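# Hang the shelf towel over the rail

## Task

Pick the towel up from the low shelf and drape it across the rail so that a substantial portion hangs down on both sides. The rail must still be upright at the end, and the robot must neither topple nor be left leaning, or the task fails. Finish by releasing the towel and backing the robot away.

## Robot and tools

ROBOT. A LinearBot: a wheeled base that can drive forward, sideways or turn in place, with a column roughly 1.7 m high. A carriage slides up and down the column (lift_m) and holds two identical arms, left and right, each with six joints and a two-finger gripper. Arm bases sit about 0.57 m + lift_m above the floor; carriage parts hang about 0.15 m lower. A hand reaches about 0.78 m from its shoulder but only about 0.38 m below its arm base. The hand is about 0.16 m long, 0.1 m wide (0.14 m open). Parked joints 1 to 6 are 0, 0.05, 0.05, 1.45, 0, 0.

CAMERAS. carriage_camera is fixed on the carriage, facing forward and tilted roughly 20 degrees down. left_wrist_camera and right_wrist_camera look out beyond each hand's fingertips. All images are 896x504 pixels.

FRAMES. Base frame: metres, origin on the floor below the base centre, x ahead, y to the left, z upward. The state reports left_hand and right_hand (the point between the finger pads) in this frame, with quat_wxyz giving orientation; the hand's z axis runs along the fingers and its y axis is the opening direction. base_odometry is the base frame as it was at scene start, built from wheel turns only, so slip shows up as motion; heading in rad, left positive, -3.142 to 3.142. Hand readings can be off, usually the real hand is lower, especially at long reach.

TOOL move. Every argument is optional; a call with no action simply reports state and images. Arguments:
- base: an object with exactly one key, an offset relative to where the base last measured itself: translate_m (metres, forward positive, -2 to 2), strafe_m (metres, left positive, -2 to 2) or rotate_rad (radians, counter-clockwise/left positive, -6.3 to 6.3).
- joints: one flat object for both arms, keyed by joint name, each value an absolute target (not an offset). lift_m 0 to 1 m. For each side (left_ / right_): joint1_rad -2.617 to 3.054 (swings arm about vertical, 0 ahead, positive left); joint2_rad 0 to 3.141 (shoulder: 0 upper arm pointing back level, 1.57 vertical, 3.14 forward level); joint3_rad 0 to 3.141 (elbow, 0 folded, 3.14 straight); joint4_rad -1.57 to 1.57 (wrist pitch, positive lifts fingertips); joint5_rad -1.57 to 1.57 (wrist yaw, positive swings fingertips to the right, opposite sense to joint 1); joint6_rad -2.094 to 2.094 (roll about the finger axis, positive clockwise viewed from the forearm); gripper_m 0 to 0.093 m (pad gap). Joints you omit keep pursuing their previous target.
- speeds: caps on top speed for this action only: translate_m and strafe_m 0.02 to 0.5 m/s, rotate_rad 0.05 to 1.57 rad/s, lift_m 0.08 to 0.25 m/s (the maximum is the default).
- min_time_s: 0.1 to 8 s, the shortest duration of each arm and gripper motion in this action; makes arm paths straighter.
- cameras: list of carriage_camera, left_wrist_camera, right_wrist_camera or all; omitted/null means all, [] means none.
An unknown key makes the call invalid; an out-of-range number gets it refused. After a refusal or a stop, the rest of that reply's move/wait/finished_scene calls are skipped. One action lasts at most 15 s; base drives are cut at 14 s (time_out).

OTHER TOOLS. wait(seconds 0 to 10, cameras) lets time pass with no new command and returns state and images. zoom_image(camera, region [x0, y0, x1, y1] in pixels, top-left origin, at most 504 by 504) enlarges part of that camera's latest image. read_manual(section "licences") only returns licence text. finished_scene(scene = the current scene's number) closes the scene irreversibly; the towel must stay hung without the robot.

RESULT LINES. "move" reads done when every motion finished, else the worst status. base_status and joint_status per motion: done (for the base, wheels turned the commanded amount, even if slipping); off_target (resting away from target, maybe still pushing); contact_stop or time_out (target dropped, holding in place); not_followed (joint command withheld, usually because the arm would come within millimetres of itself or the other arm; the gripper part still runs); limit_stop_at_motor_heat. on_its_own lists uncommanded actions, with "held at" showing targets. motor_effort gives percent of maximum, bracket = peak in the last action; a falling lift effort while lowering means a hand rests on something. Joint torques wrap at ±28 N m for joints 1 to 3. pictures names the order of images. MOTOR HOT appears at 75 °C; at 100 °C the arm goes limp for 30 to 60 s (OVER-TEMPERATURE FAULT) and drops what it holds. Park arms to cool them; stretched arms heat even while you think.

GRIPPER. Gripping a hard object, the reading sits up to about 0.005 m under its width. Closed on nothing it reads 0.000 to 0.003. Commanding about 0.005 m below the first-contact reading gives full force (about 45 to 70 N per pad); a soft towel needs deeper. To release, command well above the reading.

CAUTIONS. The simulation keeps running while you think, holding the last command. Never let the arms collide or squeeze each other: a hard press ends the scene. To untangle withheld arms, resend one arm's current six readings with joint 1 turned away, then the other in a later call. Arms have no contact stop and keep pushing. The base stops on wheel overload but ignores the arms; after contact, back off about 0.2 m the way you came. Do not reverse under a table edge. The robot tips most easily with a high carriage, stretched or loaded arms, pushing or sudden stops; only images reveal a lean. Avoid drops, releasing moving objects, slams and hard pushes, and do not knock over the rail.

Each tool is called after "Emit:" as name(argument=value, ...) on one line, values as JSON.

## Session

Emit:
move(cameras=["all"])

Scene clock: 0.00 s.
Joint torques (N m): no reading
base_odometry: x=+0.000 y=+0.000 heading=+0.000
base_status: not commanded
joint_positions: lift_m=+0.300 left_joint1_rad=+0.010 left_joint2_rad=+0.036 left_joint3_rad=+0.049 left_joint4_rad=+1.496 left_joint5_rad=-0.025 left_joint6_rad=+0.050 left_gripper_m=+0.09396 right_joint1_rad=-0.020 right_joint2_rad=+0.069 right_joint3_rad=+0.062 right_joint4_rad=+1.432 right_joint5_rad=+0.032 right_joint6_rad=+0.011 right_gripper_m=+0.09396
joint_status: not commanded
motor_effort: lift_m=+23 drive_wheels=+1
left_hand: x=+0.2366 y=+0.3073 z=+1.3226 quat_wxyz=(+0.999, -0.012, +0.031, +0.030) (m; base frame)
right_hand: x=+0.2586 y=-0.3092 z=+1.3243 quat_wxyz=(+0.997, +0.017, +0.073, -0.005) (m; base frame)
pictures: carriage_camera, left_wrist_camera, right_wrist_camera
camera_calibration:
left_wrist_camera: T_world_to_cam=[[0.0820471, -0.996628, -0.000441193, 0.286068], [0.764986, 0.0632609, -0.640933, 0.649205], [0.6388, 0.0522491, 0.767597, -1.06155], [0, 0, 0, 1]] pos_world=[0.158015, 0.299499, 1.23107]
right_wrist_camera: T_world_to_cam=[[0.0169666, -0.999624, 0.0215379, -0.332572], [0.726495, -0.00247492, -0.687167, 0.733304], [0.686962, 0.027306, 0.72618, -1.00425], [0, 0, 0, 1]] pos_world=[0.162783, -0.30321, 1.24033]

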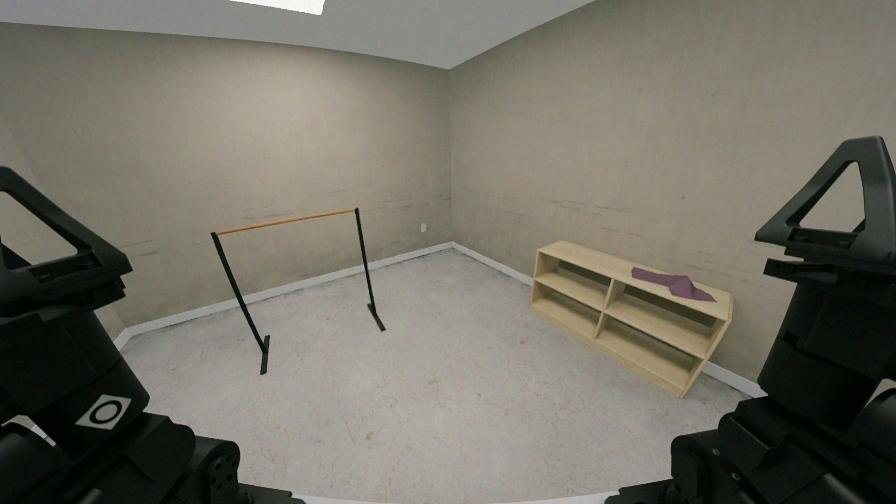

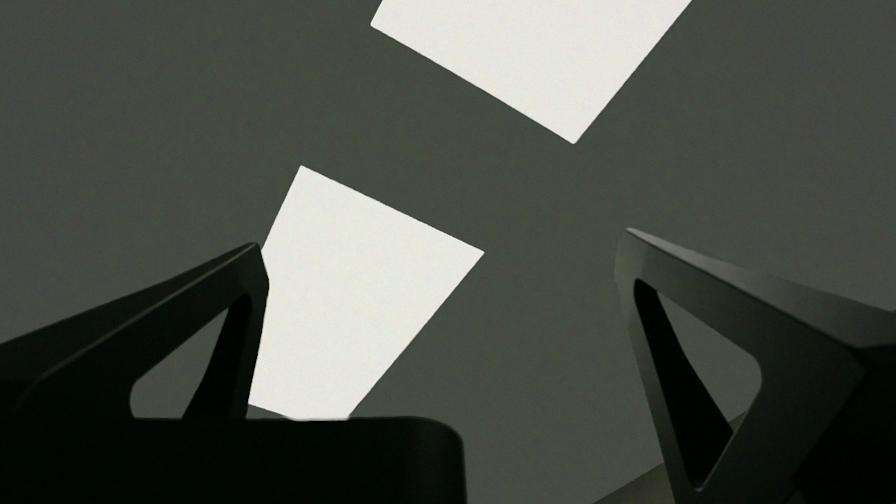

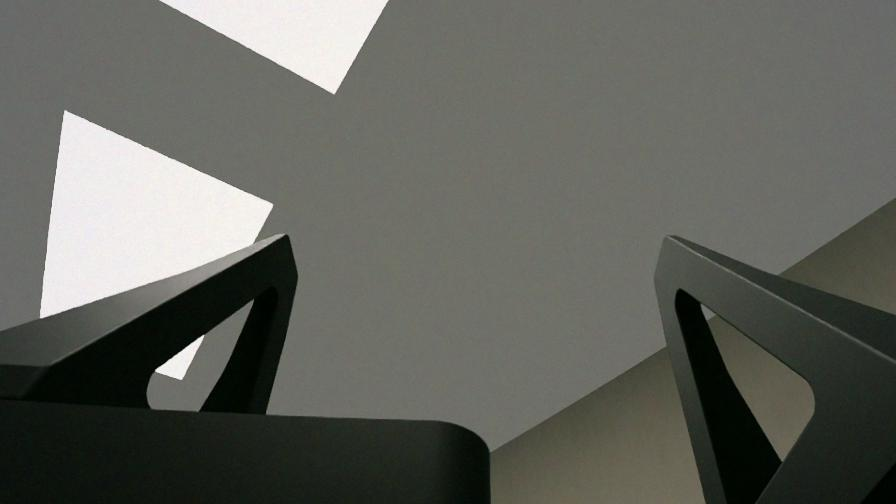

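Emit:
zoom_image(camera="carriage_camera", region=[500, 220, 760, 400])

Emit:
zoom_image(camera="carriage_camera", region=[180, 190, 430, 390])

Scaled by 1.938 from the camera's 896x504 image, which has a finer 1280x720 frame.

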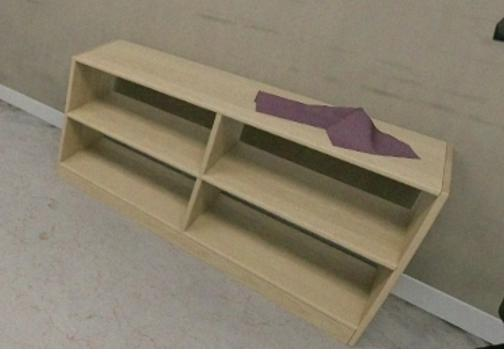

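Scaled by 2.016 from the camera's 896x504 image, which has a finer 1280x720 frame.

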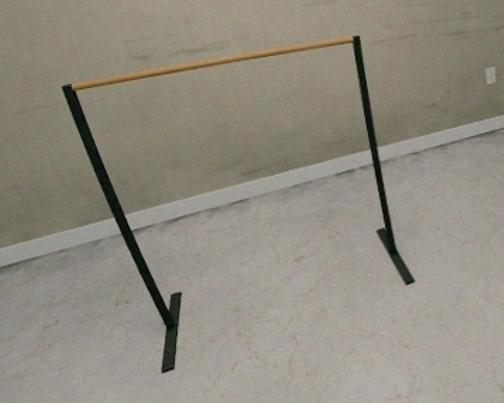

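Emit:
move(base={"rotate_rad": -0.987}, speeds={"rotate_rad": 0.6}, cameras=[])

Emit:
move(base={"translate_m": 0.7}, speeds={"translate_m": 0.25}, cameras=[])

Emit:
move(base={"strafe_m": 0.446}, speeds={"strafe_m": 0.2}, cameras=["carriage_camera"])

Emit:
zoom_image(camera="carriage_camera", region=[280, 200, 680, 480])

Scene clock: 43.37 s.
Joint torques (N m): left_arm=[-0.34 3.86 5.53 -0.3 0.06 -0.09] | right_arm=[-0.24 3.64 6.05 -0.12 0.06 0.06]
move: done
base_odometry: x=+0.000 y=+0.000 heading=-0.987
base_status: done
joint_positions: lift_m=+0.300 left_joint1_rad=+0.010 left_joint2_rad=+0.036 left_joint3_rad=+0.049 left_joint4_rad=+1.496 left_joint5_rad=-0.025 left_joint6_rad=+0.050 left_gripper_m=+0.09396 right_joint1_rad=-0.020 right_joint2_rad=+0.069 right_joint3_rad=+0.062 right_joint4_rad=+1.432 right_joint5_rad=+0.032 right_joint6_rad=+0.011 right_gripper_m=+0.09396
joint_status: not commanded
motor_effort: lift_m=+23(23) drive_wheels=+6(13)
left_hand: x=+0.2366 y=+0.3073 z=+1.3226 quat_wxyz=(+0.999, -0.012, +0.031, +0.030) (m; base frame)
right_hand: x=+0.2586 y=-0.3092 z=+1.3243 quat_wxyz=(+0.997, +0.017, +0.073, -0.005) (m; base frame)
pictures: none
No camera images: "cameras" was empty.

Scene clock: 47.47 s.
Joint torques (N m): left_arm=[-0.23 3.9 5.56 -0.33 0.04 -0.08] | right_arm=[-0.2 3.75 6.04 -0.11 0.06 0.08]
move: done
base_odometry: x=+0.385 y=-0.585 heading=-0.988
base_status: done
joint_positions: lift_m=+0.300 left_joint1_rad=+0.010 left_joint2_rad=+0.036 left_joint3_rad=+0.049 left_joint4_rad=+1.496 left_joint5_rad=-0.025 left_joint6_rad=+0.050 left_gripper_m=+0.09396 right_joint1_rad=-0.020 right_joint2_rad=+0.069 right_joint3_rad=+0.062 right_joint4_rad=+1.432 right_joint5_rad=+0.032 right_joint6_rad=+0.011 right_gripper_m=+0.09396
joint_status: not commanded
motor_effort: lift_m=+23(23) drive_wheels=-7(17)
left_hand: x=+0.2366 y=+0.3073 z=+1.3226 quat_wxyz=(+0.999, -0.012, +0.031, +0.030) (m; base frame)
right_hand: x=+0.2586 y=-0.3092 z=+1.3243 quat_wxyz=(+0.997, +0.017, +0.073, -0.005) (m; base frame)
pictures: none
No camera images: "cameras" was empty.

Scene clock: 50.80 s.
Joint torques (N m): left_arm=[-0.32 3.84 5.55 -0.29 0.05 -0.09] | right_arm=[-0.2 3.69 6.06 -0.11 0.04 0.07]
move: done
base_odometry: x=+0.758 y=-0.339 heading=-0.988
base_status: done
joint_positions: lift_m=+0.300 left_joint1_rad=+0.010 left_joint2_rad=+0.036 left_joint3_rad=+0.049 left_joint4_rad=+1.495 left_joint5_rad=-0.025 left_joint6_rad=+0.050 left_gripper_m=+0.09396 right_joint1_rad=-0.020 right_joint2_rad=+0.069 right_joint3_rad=+0.062 right_joint4_rad=+1.432 right_joint5_rad=+0.033 right_joint6_rad=+0.011 right_gripper_m=+0.09396
joint_status: not commanded
motor_effort: lift_m=+23(23) drive_wheels=-2(11)
left_hand: x=+0.2367 y=+0.3073 z=+1.3226 quat_wxyz=(+0.999, -0.012, +0.032, +0.030) (m; base frame)
right_hand: x=+0.2586 y=-0.3092 z=+1.3243 quat_wxyz=(+0.997, +0.017, +0.073, -0.005) (m; base frame)
pictures: carriage_camera

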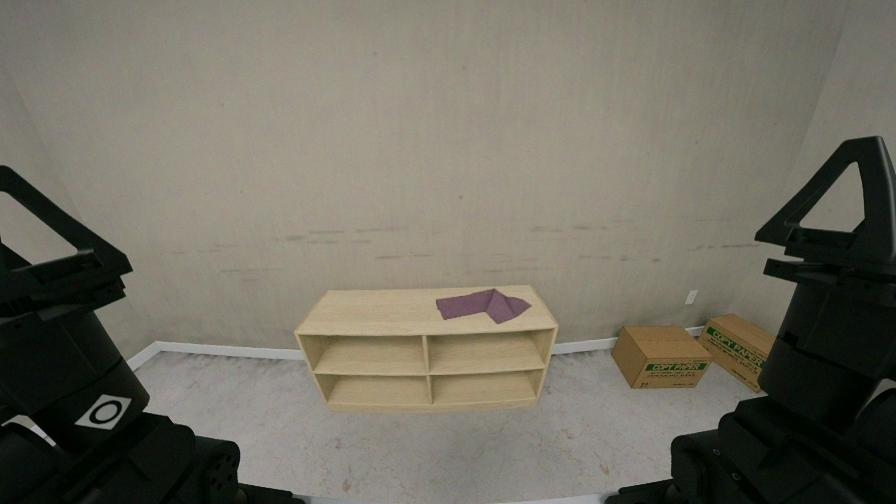

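Scaled by 1.260 from the camera's 896x504 image, which has a finer 1280x720 frame.

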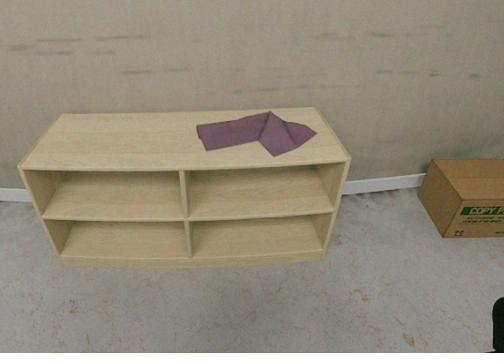

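Emit:
move(base={"translate_m": 0.38}, joints={"lift_m": 0.5}, speeds={"translate_m": 0.2, "lift_m": 0.15}, cameras=[])

Emit:
move(joints={"right_joint1_rad": 0.2, "right_joint2_rad": 2.76, "right_joint3_rad": 1.89, "right_joint4_rad": -0.62, "right_joint5_rad": 0, "right_joint6_rad": 0.2, "right_gripper_m": 0.05}, min_time_s=2.5, cameras=["carriage_camera", "right_wrist_camera"])

Scene clock: 65.53 s.
Joint torques (N m): left_arm=[-0.36 3.81 5.45 -0.33 0.04 -0.09] | right_arm=[-0.21 3.67 6.09 -0.18 0.05 0.06]
move: done
base_odometry: x=+0.967 y=-0.656 heading=-0.987
base_status: done
joint_positions: lift_m=+0.500 left_joint1_rad=+0.010 left_joint2_rad=+0.036 left_joint3_rad=+0.049 left_joint4_rad=+1.495 left_joint5_rad=-0.025 left_joint6_rad=+0.050 left_gripper_m=+0.09396 right_joint1_rad=-0.020 right_joint2_rad=+0.069 right_joint3_rad=+0.062 right_joint4_rad=+1.432 right_joint5_rad=+0.033 right_joint6_rad=+0.011 right_gripper_m=+0.09396
joint_status: all done
motor_effort: lift_m=+25(30) drive_wheels=-4(11)
left_hand: x=+0.2367 y=+0.3073 z=+1.5224 quat_wxyz=(+0.999, -0.012, +0.032, +0.030) (m; base frame)
right_hand: x=+0.2585 y=-0.3092 z=+1.5241 quat_wxyz=(+0.997, +0.017, +0.073, -0.005) (m; base frame)
pictures: none
No camera images: "cameras" was empty.

Scene clock: 68.43 s.
Joint torques (N m): left_arm=[-0.35 3.84 5.48 -0.3 0.04 -0.07] | right_arm=[0.4 -13.26 6.95 0.31 -0.01 0.22]
move: done
base_odometry: x=+0.967 y=-0.656 heading=-0.987
base_status: not commanded
joint_positions: lift_m=+0.500 left_joint1_rad=+0.010 left_joint2_rad=+0.036 left_joint3_rad=+0.049 left_joint4_rad=+1.495 left_joint5_rad=-0.025 left_joint6_rad=+0.050 left_gripper_m=+0.09396 right_joint1_rad=+0.194 right_joint2_rad=+2.736 right_joint3_rad=+1.874 right_joint4_rad=-0.601 right_joint5_rad=+0.009 right_joint6_rad=+0.184 right_gripper_m=+0.05014
joint_status: all done
motor_effort: lift_m=+25(25) drive_wheels=-4(4)
left_hand: x=+0.2367 y=+0.3073 z=+1.5224 quat_wxyz=(+0.999, -0.012, +0.032, +0.030) (m; base frame)
right_hand: x=+0.7059 y=-0.2092 z=+0.9172 quat_wxyz=(+0.054, -0.005, +0.999, +0.006) (m; base frame)
pictures: carriage_camera, right_wrist_camera
camera_calibration:
carriage_camera: T_world_to_cam=[[-0.00554303, -0.999684, -0.0245377, 0.040706], [-0.377596, 0.0248139, -0.925638, 1.45357], [0.925954, 0.00413448, -0.377614, 0.427633], [0, 0, 0, 1]] pos_world=[0.15312, 0.00285626, 1.50796]
right_wrist_camera: T_world_to_cam=[[-0.00587474, -0.997403, -0.0717883, -0.129271], [-0.875248, -0.0295921, 0.482768, 0.18076], [-0.483638, 0.0656687, -0.872801, 1.28232], [0, 0, 0, 1]] pos_world=[0.777628, -0.207794, 1.02266]

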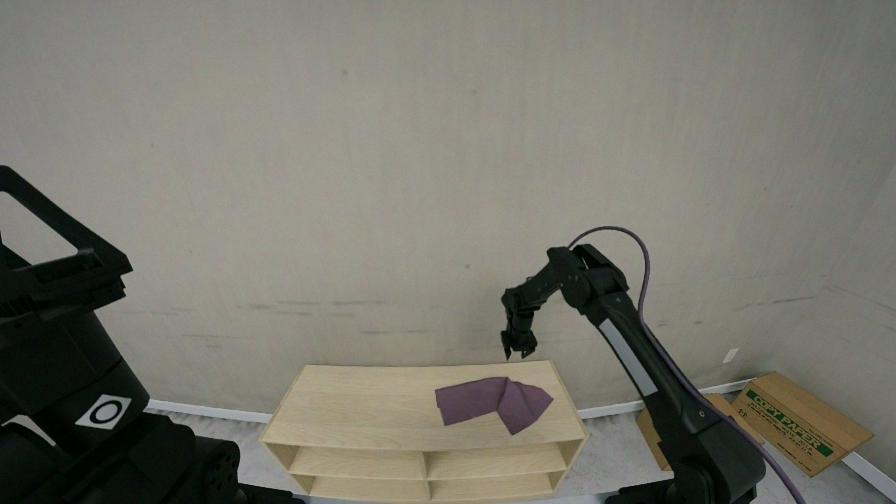

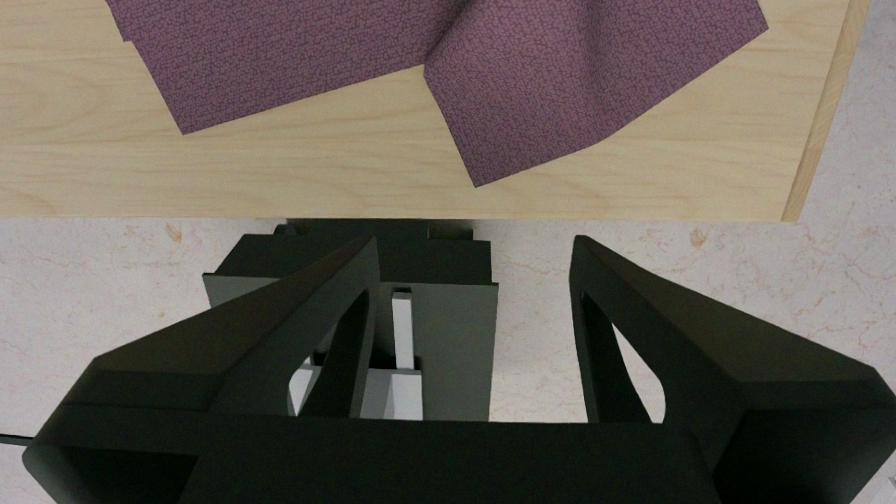

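Emit:
zoom_image(camera="carriage_camera", region=[410, 360, 600, 460])

Scaled by 2.653 from the camera's 896x504 image, which has a finer 1280x720 frame.

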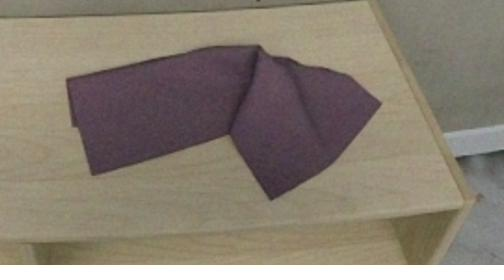

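Emit:
move(base={"strafe_m": -0.082}, joints={"lift_m": 0.29, "right_gripper_m": 0.06}, speeds={"strafe_m": 0.08, "lift_m": 0.12}, cameras=[])

Emit:
move(base={"translate_m": -0.015}, speeds={"translate_m": 0.05}, cameras=["carriage_camera", "right_wrist_camera"])

Scene clock: 106.10 s.
Joint torques (N m): left_arm=[-0.28 3.84 5.52 -0.31 0.05 -0.07] | right_arm=[-0.03 -14.01 6.23 0.42 0.02 0.22]
move: done
base_odometry: x=+0.899 y=-0.702 heading=-0.987
base_status: done
joint_positions: lift_m=+0.290 left_joint1_rad=+0.009 left_joint2_rad=+0.036 left_joint3_rad=+0.049 left_joint4_rad=+1.495 left_joint5_rad=-0.025 left_joint6_rad=+0.050 left_gripper_m=+0.09396 right_joint1_rad=+0.198 right_joint2_rad=+2.742 right_joint3_rad=+1.882 right_joint4_rad=-0.608 right_joint5_rad=+0.006 right_joint6_rad=+0.185 right_gripper_m=+0.05986
joint_status: all done
motor_effort: lift_m=+20(20) drive_wheels=+2(10)
left_hand: x=+0.2366 y=+0.3073 z=+1.3131 quat_wxyz=(+0.999, -0.012, +0.031, +0.030) (m; base frame)
right_hand: x=+0.7050 y=-0.2068 z=+0.7066 quat_wxyz=(+0.051, -0.006, +0.999, +0.007) (m; base frame)
pictures: none
No camera images: "cameras" was empty.

Scene clock: 106.93 s.
Joint torques (N m): left_arm=[-0.31 3.82 5.6 -0.29 0.04 -0.06] | right_arm=[-0.12 -13.94 6.16 0.37 0.02 0.24]
move: done
base_odometry: x=+0.891 y=-0.689 heading=-0.987
base_status: done
joint_positions: lift_m=+0.290 left_joint1_rad=+0.009 left_joint2_rad=+0.036 left_joint3_rad=+0.049 left_joint4_rad=+1.495 left_joint5_rad=-0.025 left_joint6_rad=+0.050 left_gripper_m=+0.09396 right_joint1_rad=+0.198 right_joint2_rad=+2.742 right_joint3_rad=+1.882 right_joint4_rad=-0.609 right_joint5_rad=+0.006 right_joint6_rad=+0.185 right_gripper_m=+0.05986
joint_status: not commanded
motor_effort: lift_m=+20(20) drive_wheels=+1(5)
left_hand: x=+0.2368 y=+0.3073 z=+1.3131 quat_wxyz=(+0.999, -0.012, +0.032, +0.030) (m; base frame)
right_hand: x=+0.7048 y=-0.2068 z=+0.7066 quat_wxyz=(+0.050, -0.006, +0.999, +0.007) (m; base frame)
pictures: carriage_camera, right_wrist_camera
camera_calibration:
carriage_camera: T_world_to_cam=[[-0.00554303, -0.999684, -0.0245377, 0.0355678], [-0.377596, 0.0248139, -0.925638, 1.25975], [0.925954, 0.00413448, -0.377614, 0.348561], [0, 0, 0, 1]] pos_world=[0.15312, 0.00285626, 1.29856]
right_wrist_camera: T_world_to_cam=[[-0.00257909, -0.997313, -0.0732099, -0.143403], [-0.871986, -0.0335953, 0.488376, 0.274587], [-0.489524, 0.0650976, -0.869557, 1.09956], [0, 0, 0, 1]] pos_world=[0.777325, -0.205372, 0.811526]

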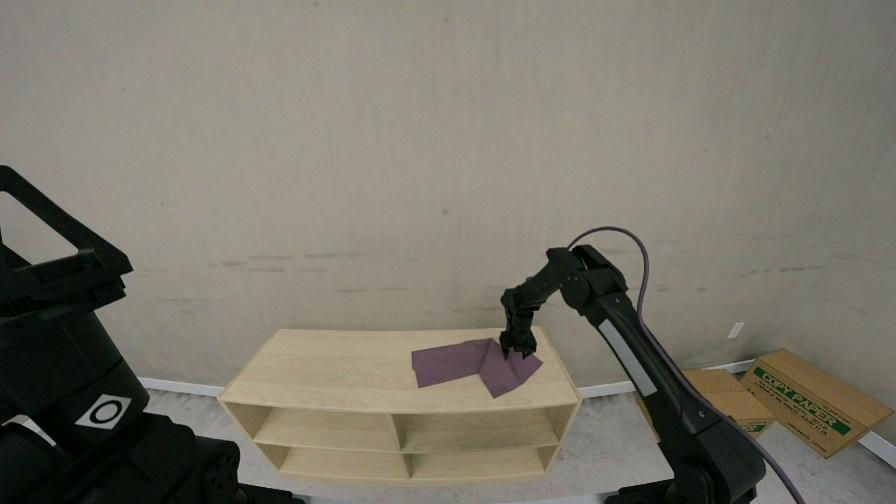

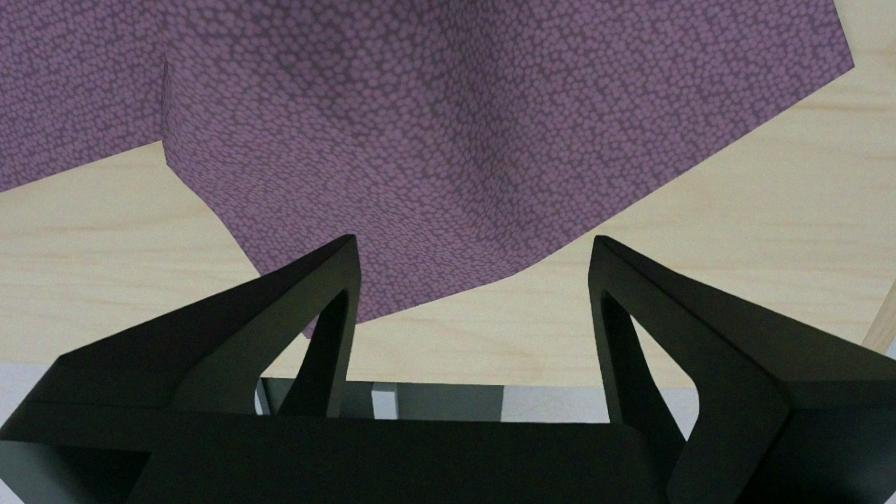

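Emit:
move(joints={"lift_m": 0.215}, speeds={"lift_m": 0.08}, cameras=["right_wrist_camera"])

Scene clock: 114.83 s.
Joint torques (N m): left_arm=[-0.28 3.96 5.48 -0.29 0.05 -0.07] | right_arm=[-0.01 -13.64 5.59 0.49 0.02 0.22]
move: done
base_odometry: x=+0.891 y=-0.689 heading=-0.987
base_status: not commanded
joint_positions: lift_m=+0.216 left_joint1_rad=+0.009 left_joint2_rad=+0.036 left_joint3_rad=+0.049 left_joint4_rad=+1.495 left_joint5_rad=-0.025 left_joint6_rad=+0.050 left_gripper_m=+0.09396 right_joint1_rad=+0.198 right_joint2_rad=+2.741 right_joint3_rad=+1.889 right_joint4_rad=-0.618 right_joint5_rad=+0.006 right_joint6_rad=+0.185 right_gripper_m=+0.05986
joint_status: all done
motor_effort: lift_m=+19(19) drive_wheels=+1(1)
left_hand: x=+0.2368 y=+0.3073 z=+1.2382 quat_wxyz=(+0.999, -0.012, +0.032, +0.030) (m; base frame)
right_hand: x=+0.7059 y=-0.2066 z=+0.6338 quat_wxyz=(+0.050, -0.006, +0.999, +0.007) (m; base frame)
pictures: right_wrist_camera
camera_calibration:
right_wrist_camera: T_world_to_cam=[[-0.00298748, -0.997304, -0.0733213, -0.148131], [-0.871992, -0.0332938, 0.488386, 0.311166], [-0.489511, 0.0653946, -0.869542, 1.03682], [0, 0, 0, 1]] pos_world=[0.778425, -0.205174, 0.738726]

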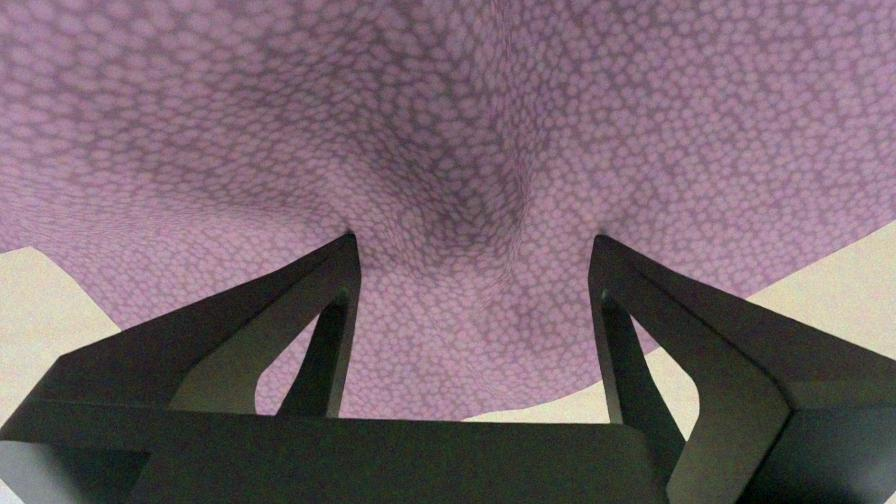

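Emit:
move(joints={"lift_m": 0.206}, speeds={"lift_m": 0.08}, cameras=["right_wrist_camera"])

Scene clock: 117.47 s.
Joint torques (N m): left_arm=[-0.34 3.85 5.56 -0.29 0.06 -0.08] | right_arm=[-0.01 -12.62 4.98 0.78 0.05 0.2]
move: done
base_odometry: x=+0.891 y=-0.689 heading=-0.987
base_status: not commanded
joint_positions: lift_m=+0.207 left_joint1_rad=+0.009 left_joint2_rad=+0.036 left_joint3_rad=+0.049 left_joint4_rad=+1.495 left_joint5_rad=-0.025 left_joint6_rad=+0.050 left_gripper_m=+0.09396 right_joint1_rad=+0.198 right_joint2_rad=+2.727 right_joint3_rad=+1.897 right_joint4_rad=-0.647 right_joint5_rad=+0.006 right_joint6_rad=+0.186 right_gripper_m=+0.05986
joint_status: all done
motor_effort: lift_m=+18(19) drive_wheels=+1(1)
left_hand: x=+0.2368 y=+0.3073 z=+1.2293 quat_wxyz=(+0.999, -0.012, +0.032, +0.030) (m; base frame)
right_hand: x=+0.7058 y=-0.2066 z=+0.6327 quat_wxyz=(+0.047, -0.006, +0.999, +0.006) (m; base frame)
pictures: right_wrist_camera
camera_calibration:
right_wrist_camera: T_world_to_cam=[[-0.00390763, -0.997412, -0.071798, -0.148573], [-0.868516, -0.0322018, 0.494614, 0.305375], [-0.495646, 0.0642905, -0.866142, 1.03781], [0, 0, 0, 1]] pos_world=[0.779028, -0.205076, 0.73718]

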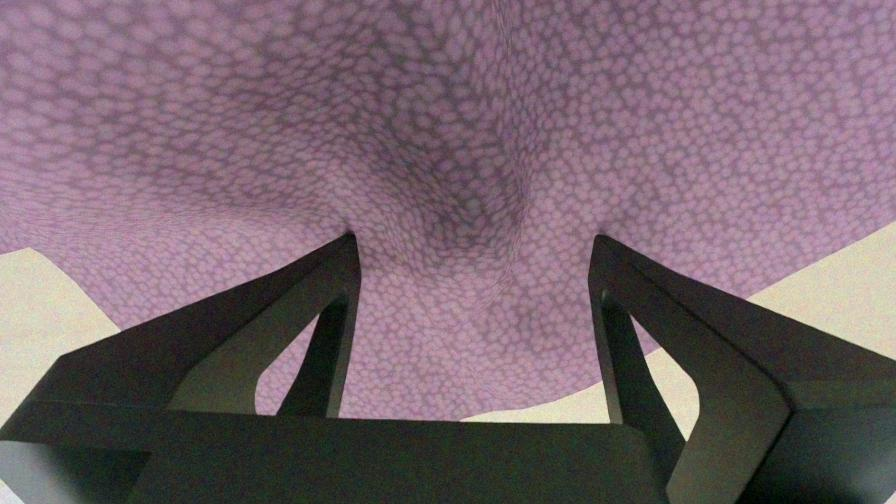

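Emit:
move(joints={"lift_m": 0.192}, speeds={"lift_m": 0.08}, cameras=[])

Emit:
move(joints={"right_gripper_m": 0.0}, min_time_s=2.5, cameras=["right_wrist_camera"])

Scene clock: 120.97 s.
Joint torques (N m): left_arm=[-0.29 3.88 5.41 -0.28 0.06 -0.09] | right_arm=[0.01 -10.18 4.56 1.12 0.02 0.22]
move: done
base_odometry: x=+0.891 y=-0.689 heading=-0.987
base_status: not commanded
joint_positions: lift_m=+0.193 left_joint1_rad=+0.009 left_joint2_rad=+0.036 left_joint3_rad=+0.049 left_joint4_rad=+1.495 left_joint5_rad=-0.025 left_joint6_rad=+0.050 left_gripper_m=+0.09396 right_joint1_rad=+0.198 right_joint2_rad=+2.701 right_joint3_rad=+1.904 right_joint4_rad=-0.685 right_joint5_rad=+0.006 right_joint6_rad=+0.186 right_gripper_m=+0.05986
joint_status: all done
motor_effort: lift_m=+17(18) drive_wheels=+1(1)
left_hand: x=+0.2368 y=+0.3073 z=+1.2154 quat_wxyz=(+0.999, -0.012, +0.032, +0.030) (m; base frame)
right_hand: x=+0.7061 y=-0.2066 z=+0.6318 quat_wxyz=(+0.044, -0.006, +0.999, +0.005) (m; base frame)
pictures: none
No camera images: "cameras" was empty.

Scene clock: 123.77 s.
Joint torques (N m): left_arm=[-0.23 3.88 5.5 -0.3 0.04 -0.08] | right_arm=[-0.05 -10.22 4.6 0.85 -0.01 0.2]
move: done
base_odometry: x=+0.891 y=-0.689 heading=-0.987
base_status: not commanded
joint_positions: lift_m=+0.193 left_joint1_rad=+0.009 left_joint2_rad=+0.036 left_joint3_rad=+0.049 left_joint4_rad=+1.495 left_joint5_rad=-0.025 left_joint6_rad=+0.050 left_gripper_m=+0.09396 right_joint1_rad=+0.198 right_joint2_rad=+2.701 right_joint3_rad=+1.905 right_joint4_rad=-0.649 right_joint5_rad=+0.009 right_joint6_rad=+0.188 right_gripper_m=+0.00385
joint_status: all done
motor_effort: lift_m=+18(18) drive_wheels=+1(1)
left_hand: x=+0.2368 y=+0.3073 z=+1.2154 quat_wxyz=(+0.999, -0.012, +0.032, +0.030) (m; base frame)
right_hand: x=+0.7153 y=-0.2052 z=+0.6330 quat_wxyz=(+0.063, -0.005, +0.998, +0.008) (m; base frame)
pictures: right_wrist_camera
camera_calibration:
right_wrist_camera: T_world_to_cam=[[-0.00374362, -0.997113, -0.075841, -0.144564], [-0.883925, -0.0321652, 0.466521, 0.342432], [-0.467613, 0.0687842, -0.881253, 1.03307], [0, 0, 0, 1]] pos_world=[0.78522, -0.204191, 0.739679]

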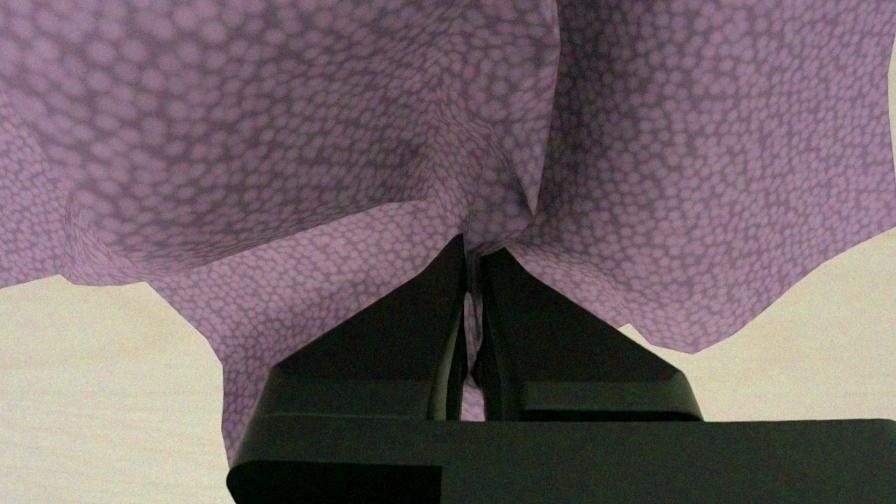

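Emit:
move(joints={"lift_m": 0.45}, speeds={"lift_m": 0.12}, cameras=["carriage_camera", "right_wrist_camera"])

Scene clock: 128.60 s.
Joint torques (N m): left_arm=[-0.31 3.84 5.42 -0.32 0.04 -0.08] | right_arm=[-0.01 -13.38 5.03 0.54 -0.01 0.2]
move: done
base_odometry: x=+0.891 y=-0.689 heading=-0.987
base_status: not commanded
joint_positions: lift_m=+0.450 left_joint1_rad=+0.009 left_joint2_rad=+0.036 left_joint3_rad=+0.049 left_joint4_rad=+1.495 left_joint5_rad=-0.025 left_joint6_rad=+0.050 left_gripper_m=+0.09396 right_joint1_rad=+0.198 right_joint2_rad=+2.736 right_joint3_rad=+1.896 right_joint4_rad=-0.628 right_joint5_rad=+0.008 right_joint6_rad=+0.188 right_gripper_m=+0.00372
joint_status: all done
motor_effort: lift_m=+25(29) drive_wheels=+1(1)
left_hand: x=+0.2368 y=+0.3073 z=+1.4725 quat_wxyz=(+0.999, -0.012, +0.032, +0.030) (m; base frame)
right_hand: x=+0.7075 y=-0.2066 z=+0.8715 quat_wxyz=(+0.051, -0.005, +0.999, +0.006) (m; base frame)
pictures: carriage_camera, right_wrist_camera
camera_calibration:
carriage_camera: T_world_to_cam=[[-0.00554303, -0.999684, -0.0245377, 0.0394791], [-0.377596, 0.0248139, -0.925638, 1.40729], [0.925954, 0.00413448, -0.377614, 0.408752], [0, 0, 0, 1]] pos_world=[0.15312, 0.00285626, 1.45796]
right_wrist_camera: T_world_to_cam=[[-0.00526084, -0.997369, -0.0723054, -0.12993], [-0.872941, -0.0306909, 0.486859, 0.198964], [-0.487797, 0.0656796, -0.870483, 1.24402], [0, 0, 0, 1]] pos_world=[0.779829, -0.205188, 0.976635]

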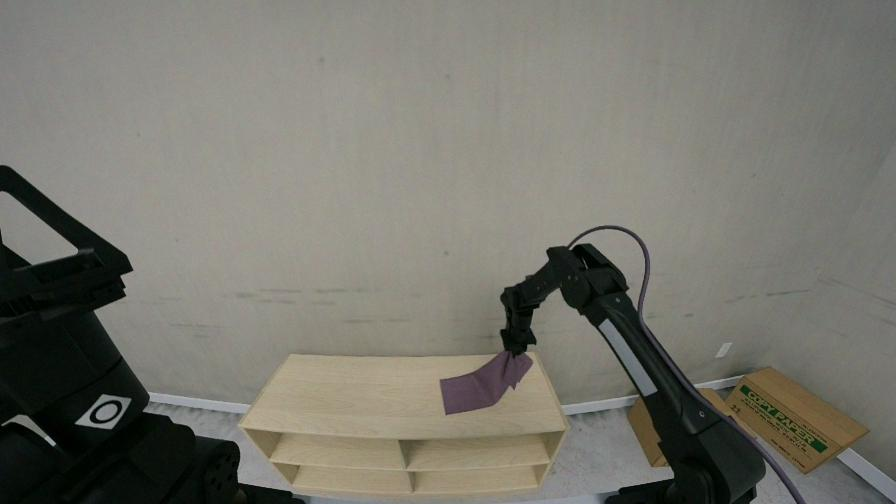

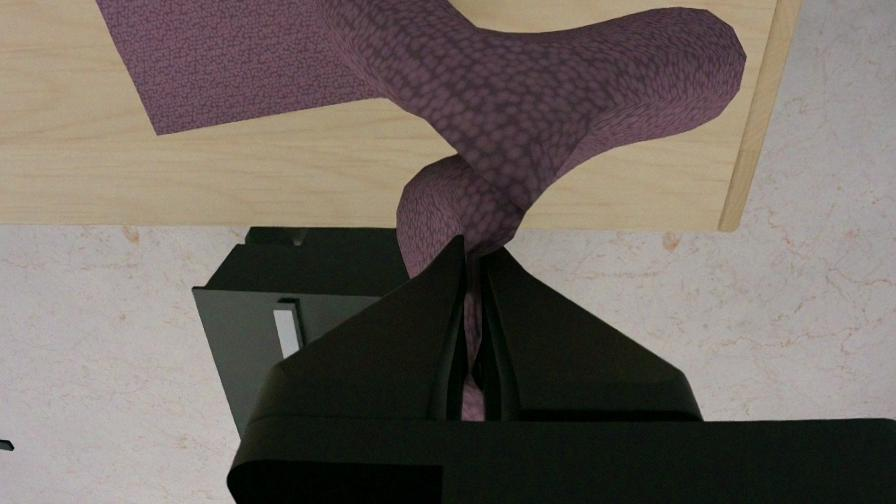

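Emit:
move(joints={"lift_m": 0.78}, speeds={"lift_m": 0.15}, cameras=["carriage_camera"])

Emit:
move(base={"translate_m": -1.131}, speeds={"translate_m": 0.2}, cameras=["carriage_camera", "right_wrist_camera"])

Scene clock: 152.83 s.
Joint torques (N m): left_arm=[-0.27 3.89 5.52 -0.28 0.05 -0.05] | right_arm=[0.05 -14.22 5.31 0.51 0 0.2]
move: done
base_odometry: x=+0.891 y=-0.689 heading=-0.987
base_status: not commanded
joint_positions: lift_m=+0.780 left_joint1_rad=+0.009 left_joint2_rad=+0.036 left_joint3_rad=+0.049 left_joint4_rad=+1.495 left_joint5_rad=-0.025 left_joint6_rad=+0.050 left_gripper_m=+0.09396 right_joint1_rad=+0.198 right_joint2_rad=+2.745 right_joint3_rad=+1.892 right_joint4_rad=-0.625 right_joint5_rad=+0.007 right_joint6_rad=+0.188 right_gripper_m=+0.00372
joint_status: all done
motor_effort: lift_m=+25(30) drive_wheels=+1(1)
left_hand: x=+0.2368 y=+0.3073 z=+1.8025 quat_wxyz=(+0.999, -0.012, +0.032, +0.030) (m; base frame)
right_hand: x=+0.7041 y=-0.2072 z=+1.1963 quat_wxyz=(+0.046, -0.005, +0.999, +0.005) (m; base frame)
pictures: carriage_camera
camera_calibration:
carriage_camera: T_world_to_cam=[[-0.00554303, -0.999684, -0.0245377, 0.0475765], [-0.377596, 0.0248139, -0.925638, 1.71275], [0.925954, 0.00413448, -0.377614, 0.533365], [0, 0, 0, 1]] pos_world=[0.15312, 0.00285626, 1.78796]

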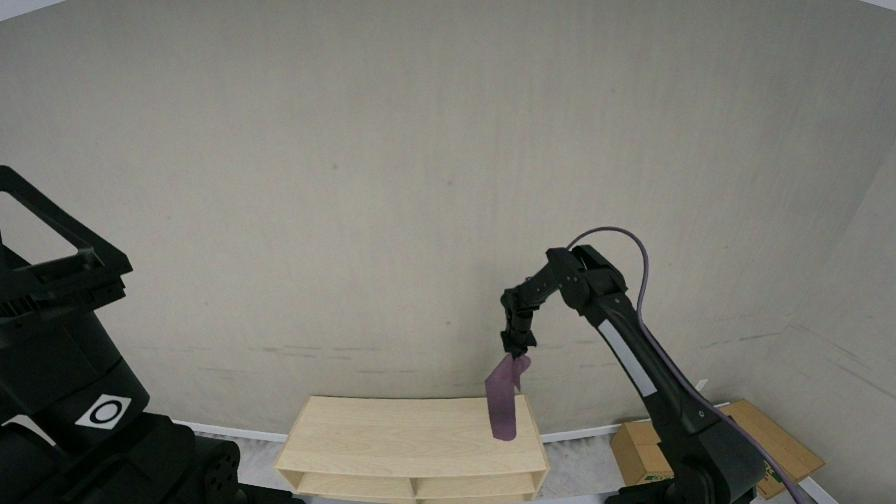

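Scene clock: 159.70 s.
Joint torques (N m): left_arm=[-0.32 3.74 5.56 -0.3 0.05 -0.07] | right_arm=[-0.08 -14.05 5.37 0.53 0.02 0.18]
move: done
base_odometry: x=+0.268 y=+0.254 heading=-0.987
base_status: done
joint_positions: lift_m=+0.780 left_joint1_rad=+0.009 left_joint2_rad=+0.036 left_joint3_rad=+0.049 left_joint4_rad=+1.495 left_joint5_rad=-0.025 left_joint6_rad=+0.050 left_gripper_m=+0.09396 right_joint1_rad=+0.198 right_joint2_rad=+2.745 right_joint3_rad=+1.892 right_joint4_rad=-0.625 right_joint5_rad=+0.007 right_joint6_rad=+0.188 right_gripper_m=+0.00372
joint_status: not commanded
motor_effort: lift_m=+25(25) drive_wheels=+0(11)
left_hand: x=+0.2368 y=+0.3073 z=+1.8025 quat_wxyz=(+0.999, -0.012, +0.032, +0.030) (m; base frame)
right_hand: x=+0.7041 y=-0.2071 z=+1.1963 quat_wxyz=(+0.046, -0.005, +0.999, +0.005) (m; base frame)
pictures: carriage_camera, right_wrist_camera
camera_calibration:
carriage_camera: T_world_to_cam=[[-0.00554303, -0.999684, -0.0245377, 0.0475765], [-0.377596, 0.0248139, -0.925638, 1.71275], [0.925954, 0.00413448, -0.377614, 0.533365], [0, 0, 0, 1]] pos_world=[0.15312, 0.00285626, 1.78796]
right_wrist_camera: T_world_to_cam=[[-0.00594337, -0.997459, -0.071, -0.108097], [-0.868056, -0.0301015, 0.495552, 0.0242014], [-0.49643, 0.0645772, -0.865671, 1.52522], [0, 0, 0, 1]] pos_world=[0.777532, -0.205588, 1.30067]

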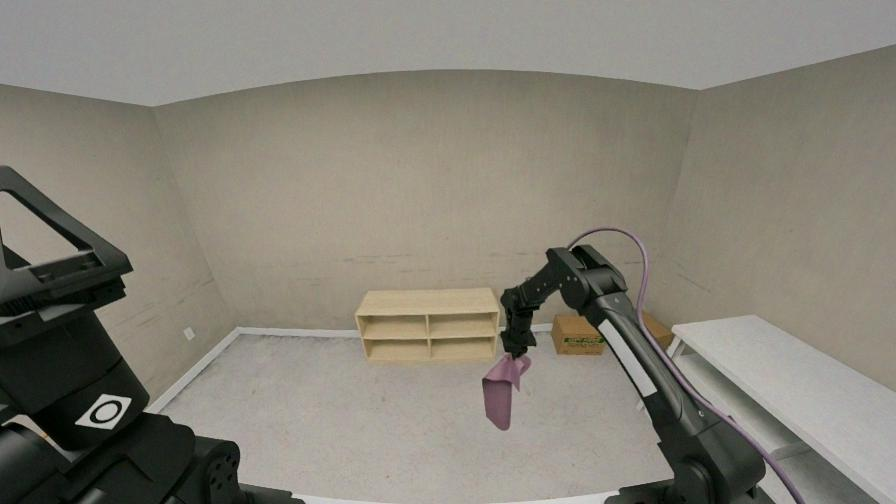

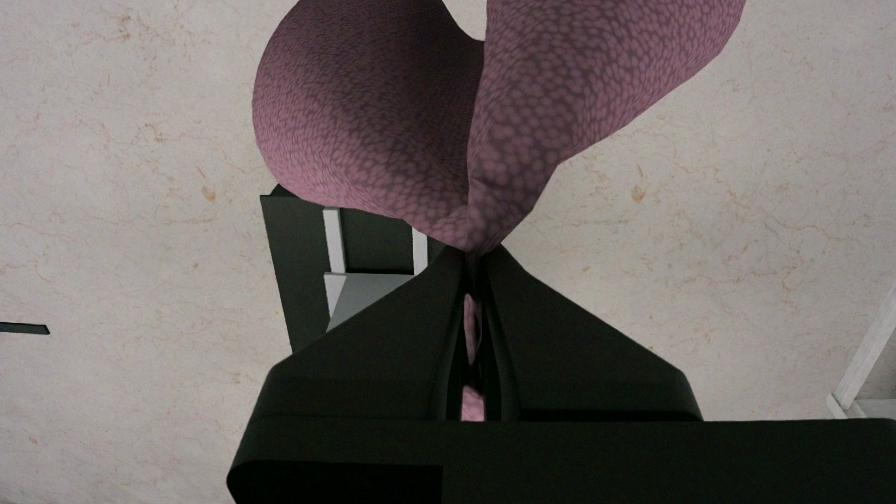

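Emit:
move(base={"strafe_m": 0.417}, speeds={"strafe_m": 0.2}, cameras=[])

Emit:
move(base={"rotate_rad": 1.573}, speeds={"rotate_rad": 0.4}, cameras=["carriage_camera"])

Emit:
zoom_image(camera="carriage_camera", region=[260, 280, 660, 504])

Scene clock: 173.20 s.
Joint torques (N m): left_arm=[-0.29 3.92 5.5 -0.27 0.05 -0.07] | right_arm=[-0.4 -14.26 5.42 0.5 -0.01 0.21]
move: done
base_odometry: x=+0.616 y=+0.484 heading=-0.987
base_status: done
joint_positions: lift_m=+0.780 left_joint1_rad=+0.009 left_joint2_rad=+0.036 left_joint3_rad=+0.049 left_joint4_rad=+1.495 left_joint5_rad=-0.025 left_joint6_rad=+0.050 left_gripper_m=+0.09396 right_joint1_rad=+0.200 right_joint2_rad=+2.745 right_joint3_rad=+1.892 right_joint4_rad=-0.625 right_joint5_rad=+0.006 right_joint6_rad=+0.188 right_gripper_m=+0.00372
joint_status: not commanded
motor_effort: lift_m=+25(25) drive_wheels=-3(9)
left_hand: x=+0.2368 y=+0.3073 z=+1.8025 quat_wxyz=(+0.999, -0.012, +0.032, +0.030) (m; base frame)
right_hand: x=+0.7039 y=-0.2058 z=+1.1963 quat_wxyz=(+0.046, -0.006, +0.999, +0.006) (m; base frame)
pictures: none
No camera images: "cameras" was empty.

Scene clock: 177.93 s.
Joint torques (N m): left_arm=[-0.21 3.88 5.44 -0.29 0.03 -0.09] | right_arm=[-0.54 -14.22 5.38 0.53 0.03 0.21]
move: done
base_odometry: x=+0.616 y=+0.484 heading=+0.586
base_status: done
joint_positions: lift_m=+0.780 left_joint1_rad=+0.009 left_joint2_rad=+0.036 left_joint3_rad=+0.049 left_joint4_rad=+1.495 left_joint5_rad=-0.025 left_joint6_rad=+0.050 left_gripper_m=+0.09397 right_joint1_rad=+0.204 right_joint2_rad=+2.745 right_joint3_rad=+1.892 right_joint4_rad=-0.624 right_joint5_rad=+0.005 right_joint6_rad=+0.188 right_gripper_m=+0.00371
joint_status: not commanded
motor_effort: lift_m=+25(25) drive_wheels=+7(11)
left_hand: x=+0.2368 y=+0.3073 z=+1.8025 quat_wxyz=(+0.999, -0.012, +0.032, +0.030) (m; base frame)
right_hand: x=+0.7036 y=-0.2039 z=+1.1963 quat_wxyz=(+0.046, -0.008, +0.999, +0.007) (m; base frame)
pictures: carriage_camera
camera_calibration:
carriage_camera: T_world_to_cam=[[-0.00554303, -0.999684, -0.0245377, 0.0475765], [-0.377596, 0.0248139, -0.925638, 1.71275], [0.925954, 0.00413448, -0.377614, 0.533365], [0, 0, 0, 1]] pos_world=[0.15312, 0.00285626, 1.78796]

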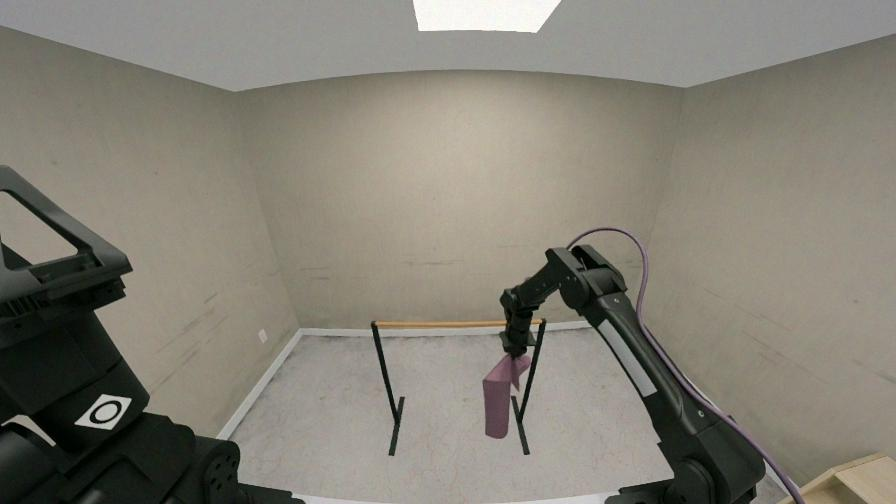

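Scaled by 1.260 from the camera's 896x504 image, which has a finer 1280x720 frame.

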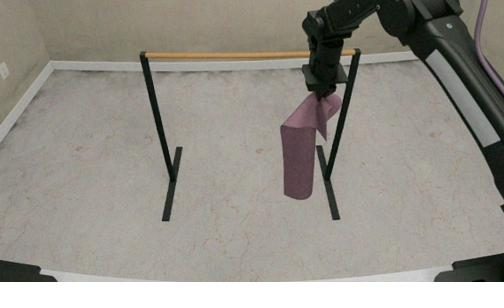

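Emit:
move(base={"translate_m": 0.3}, joints={"lift_m": 0.73}, speeds={"translate_m": 0.15, "lift_m": 0.1}, cameras=["carriage_camera", "right_wrist_camera"])

Scene clock: 201.23 s.
Joint torques (N m): left_arm=[-0.23 3.79 5.5 -0.31 0.05 -0.09] | right_arm=[-0.54 -14.32 5.57 0.47 0.04 0.18]
move: done
base_odometry: x=+0.865 y=+0.651 heading=+0.587
base_status: done
joint_positions: lift_m=+0.730 left_joint1_rad=+0.009 left_joint2_rad=+0.036 left_joint3_rad=+0.049 left_joint4_rad=+1.495 left_joint5_rad=-0.025 left_joint6_rad=+0.050 left_gripper_m=+0.09397 right_joint1_rad=+0.203 right_joint2_rad=+2.747 right_joint3_rad=+1.890 right_joint4_rad=-0.623 right_joint5_rad=+0.005 right_joint6_rad=+0.188 right_gripper_m=+0.00371
joint_status: all done
motor_effort: lift_m=+20(21) drive_wheels=+7(13)
left_hand: x=+0.2368 y=+0.3073 z=+1.7530 quat_wxyz=(+0.999, -0.012, +0.032, +0.030) (m; base frame)
right_hand: x=+0.7025 y=-0.2045 z=+1.1455 quat_wxyz=(+0.045, -0.008, +0.999, +0.006) (m; base frame)
pictures: carriage_camera, right_wrist_camera
camera_calibration:
carriage_camera: T_world_to_cam=[[-0.00554303, -0.999684, -0.0245377, 0.0463619], [-0.377596, 0.0248139, -0.925638, 1.66693], [0.925954, 0.00413448, -0.377614, 0.514673], [0, 0, 0, 1]] pos_world=[0.15312, 0.00285626, 1.73846]
right_wrist_camera: T_world_to_cam=[[-0.00095719, -0.997349, -0.0727576, -0.110661], [-0.866375, -0.0355076, 0.49813, 0.0428561], [-0.499393, 0.0635121, -0.864044, 1.4802], [0, 0, 0, 1]] pos_world=[0.776224, -0.202857, 1.24956]

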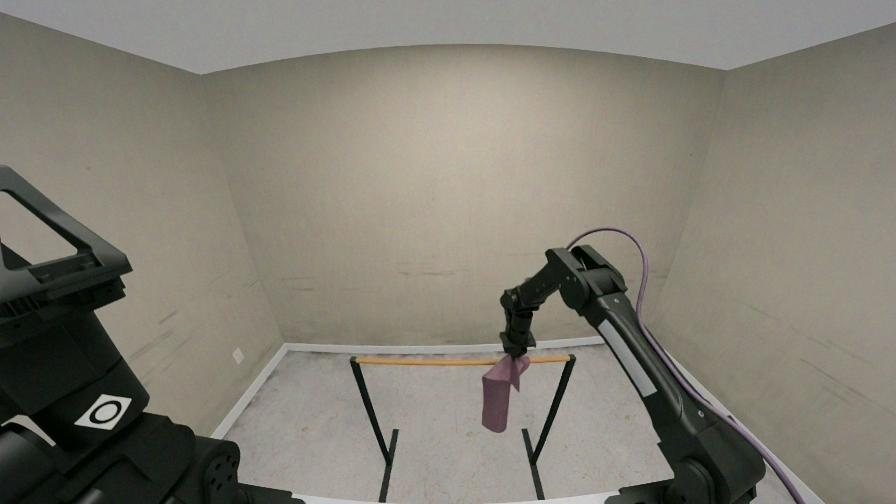

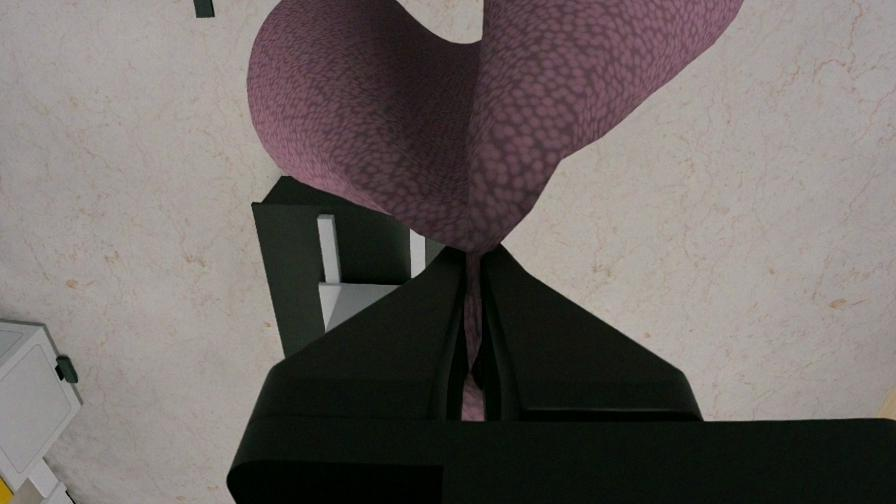

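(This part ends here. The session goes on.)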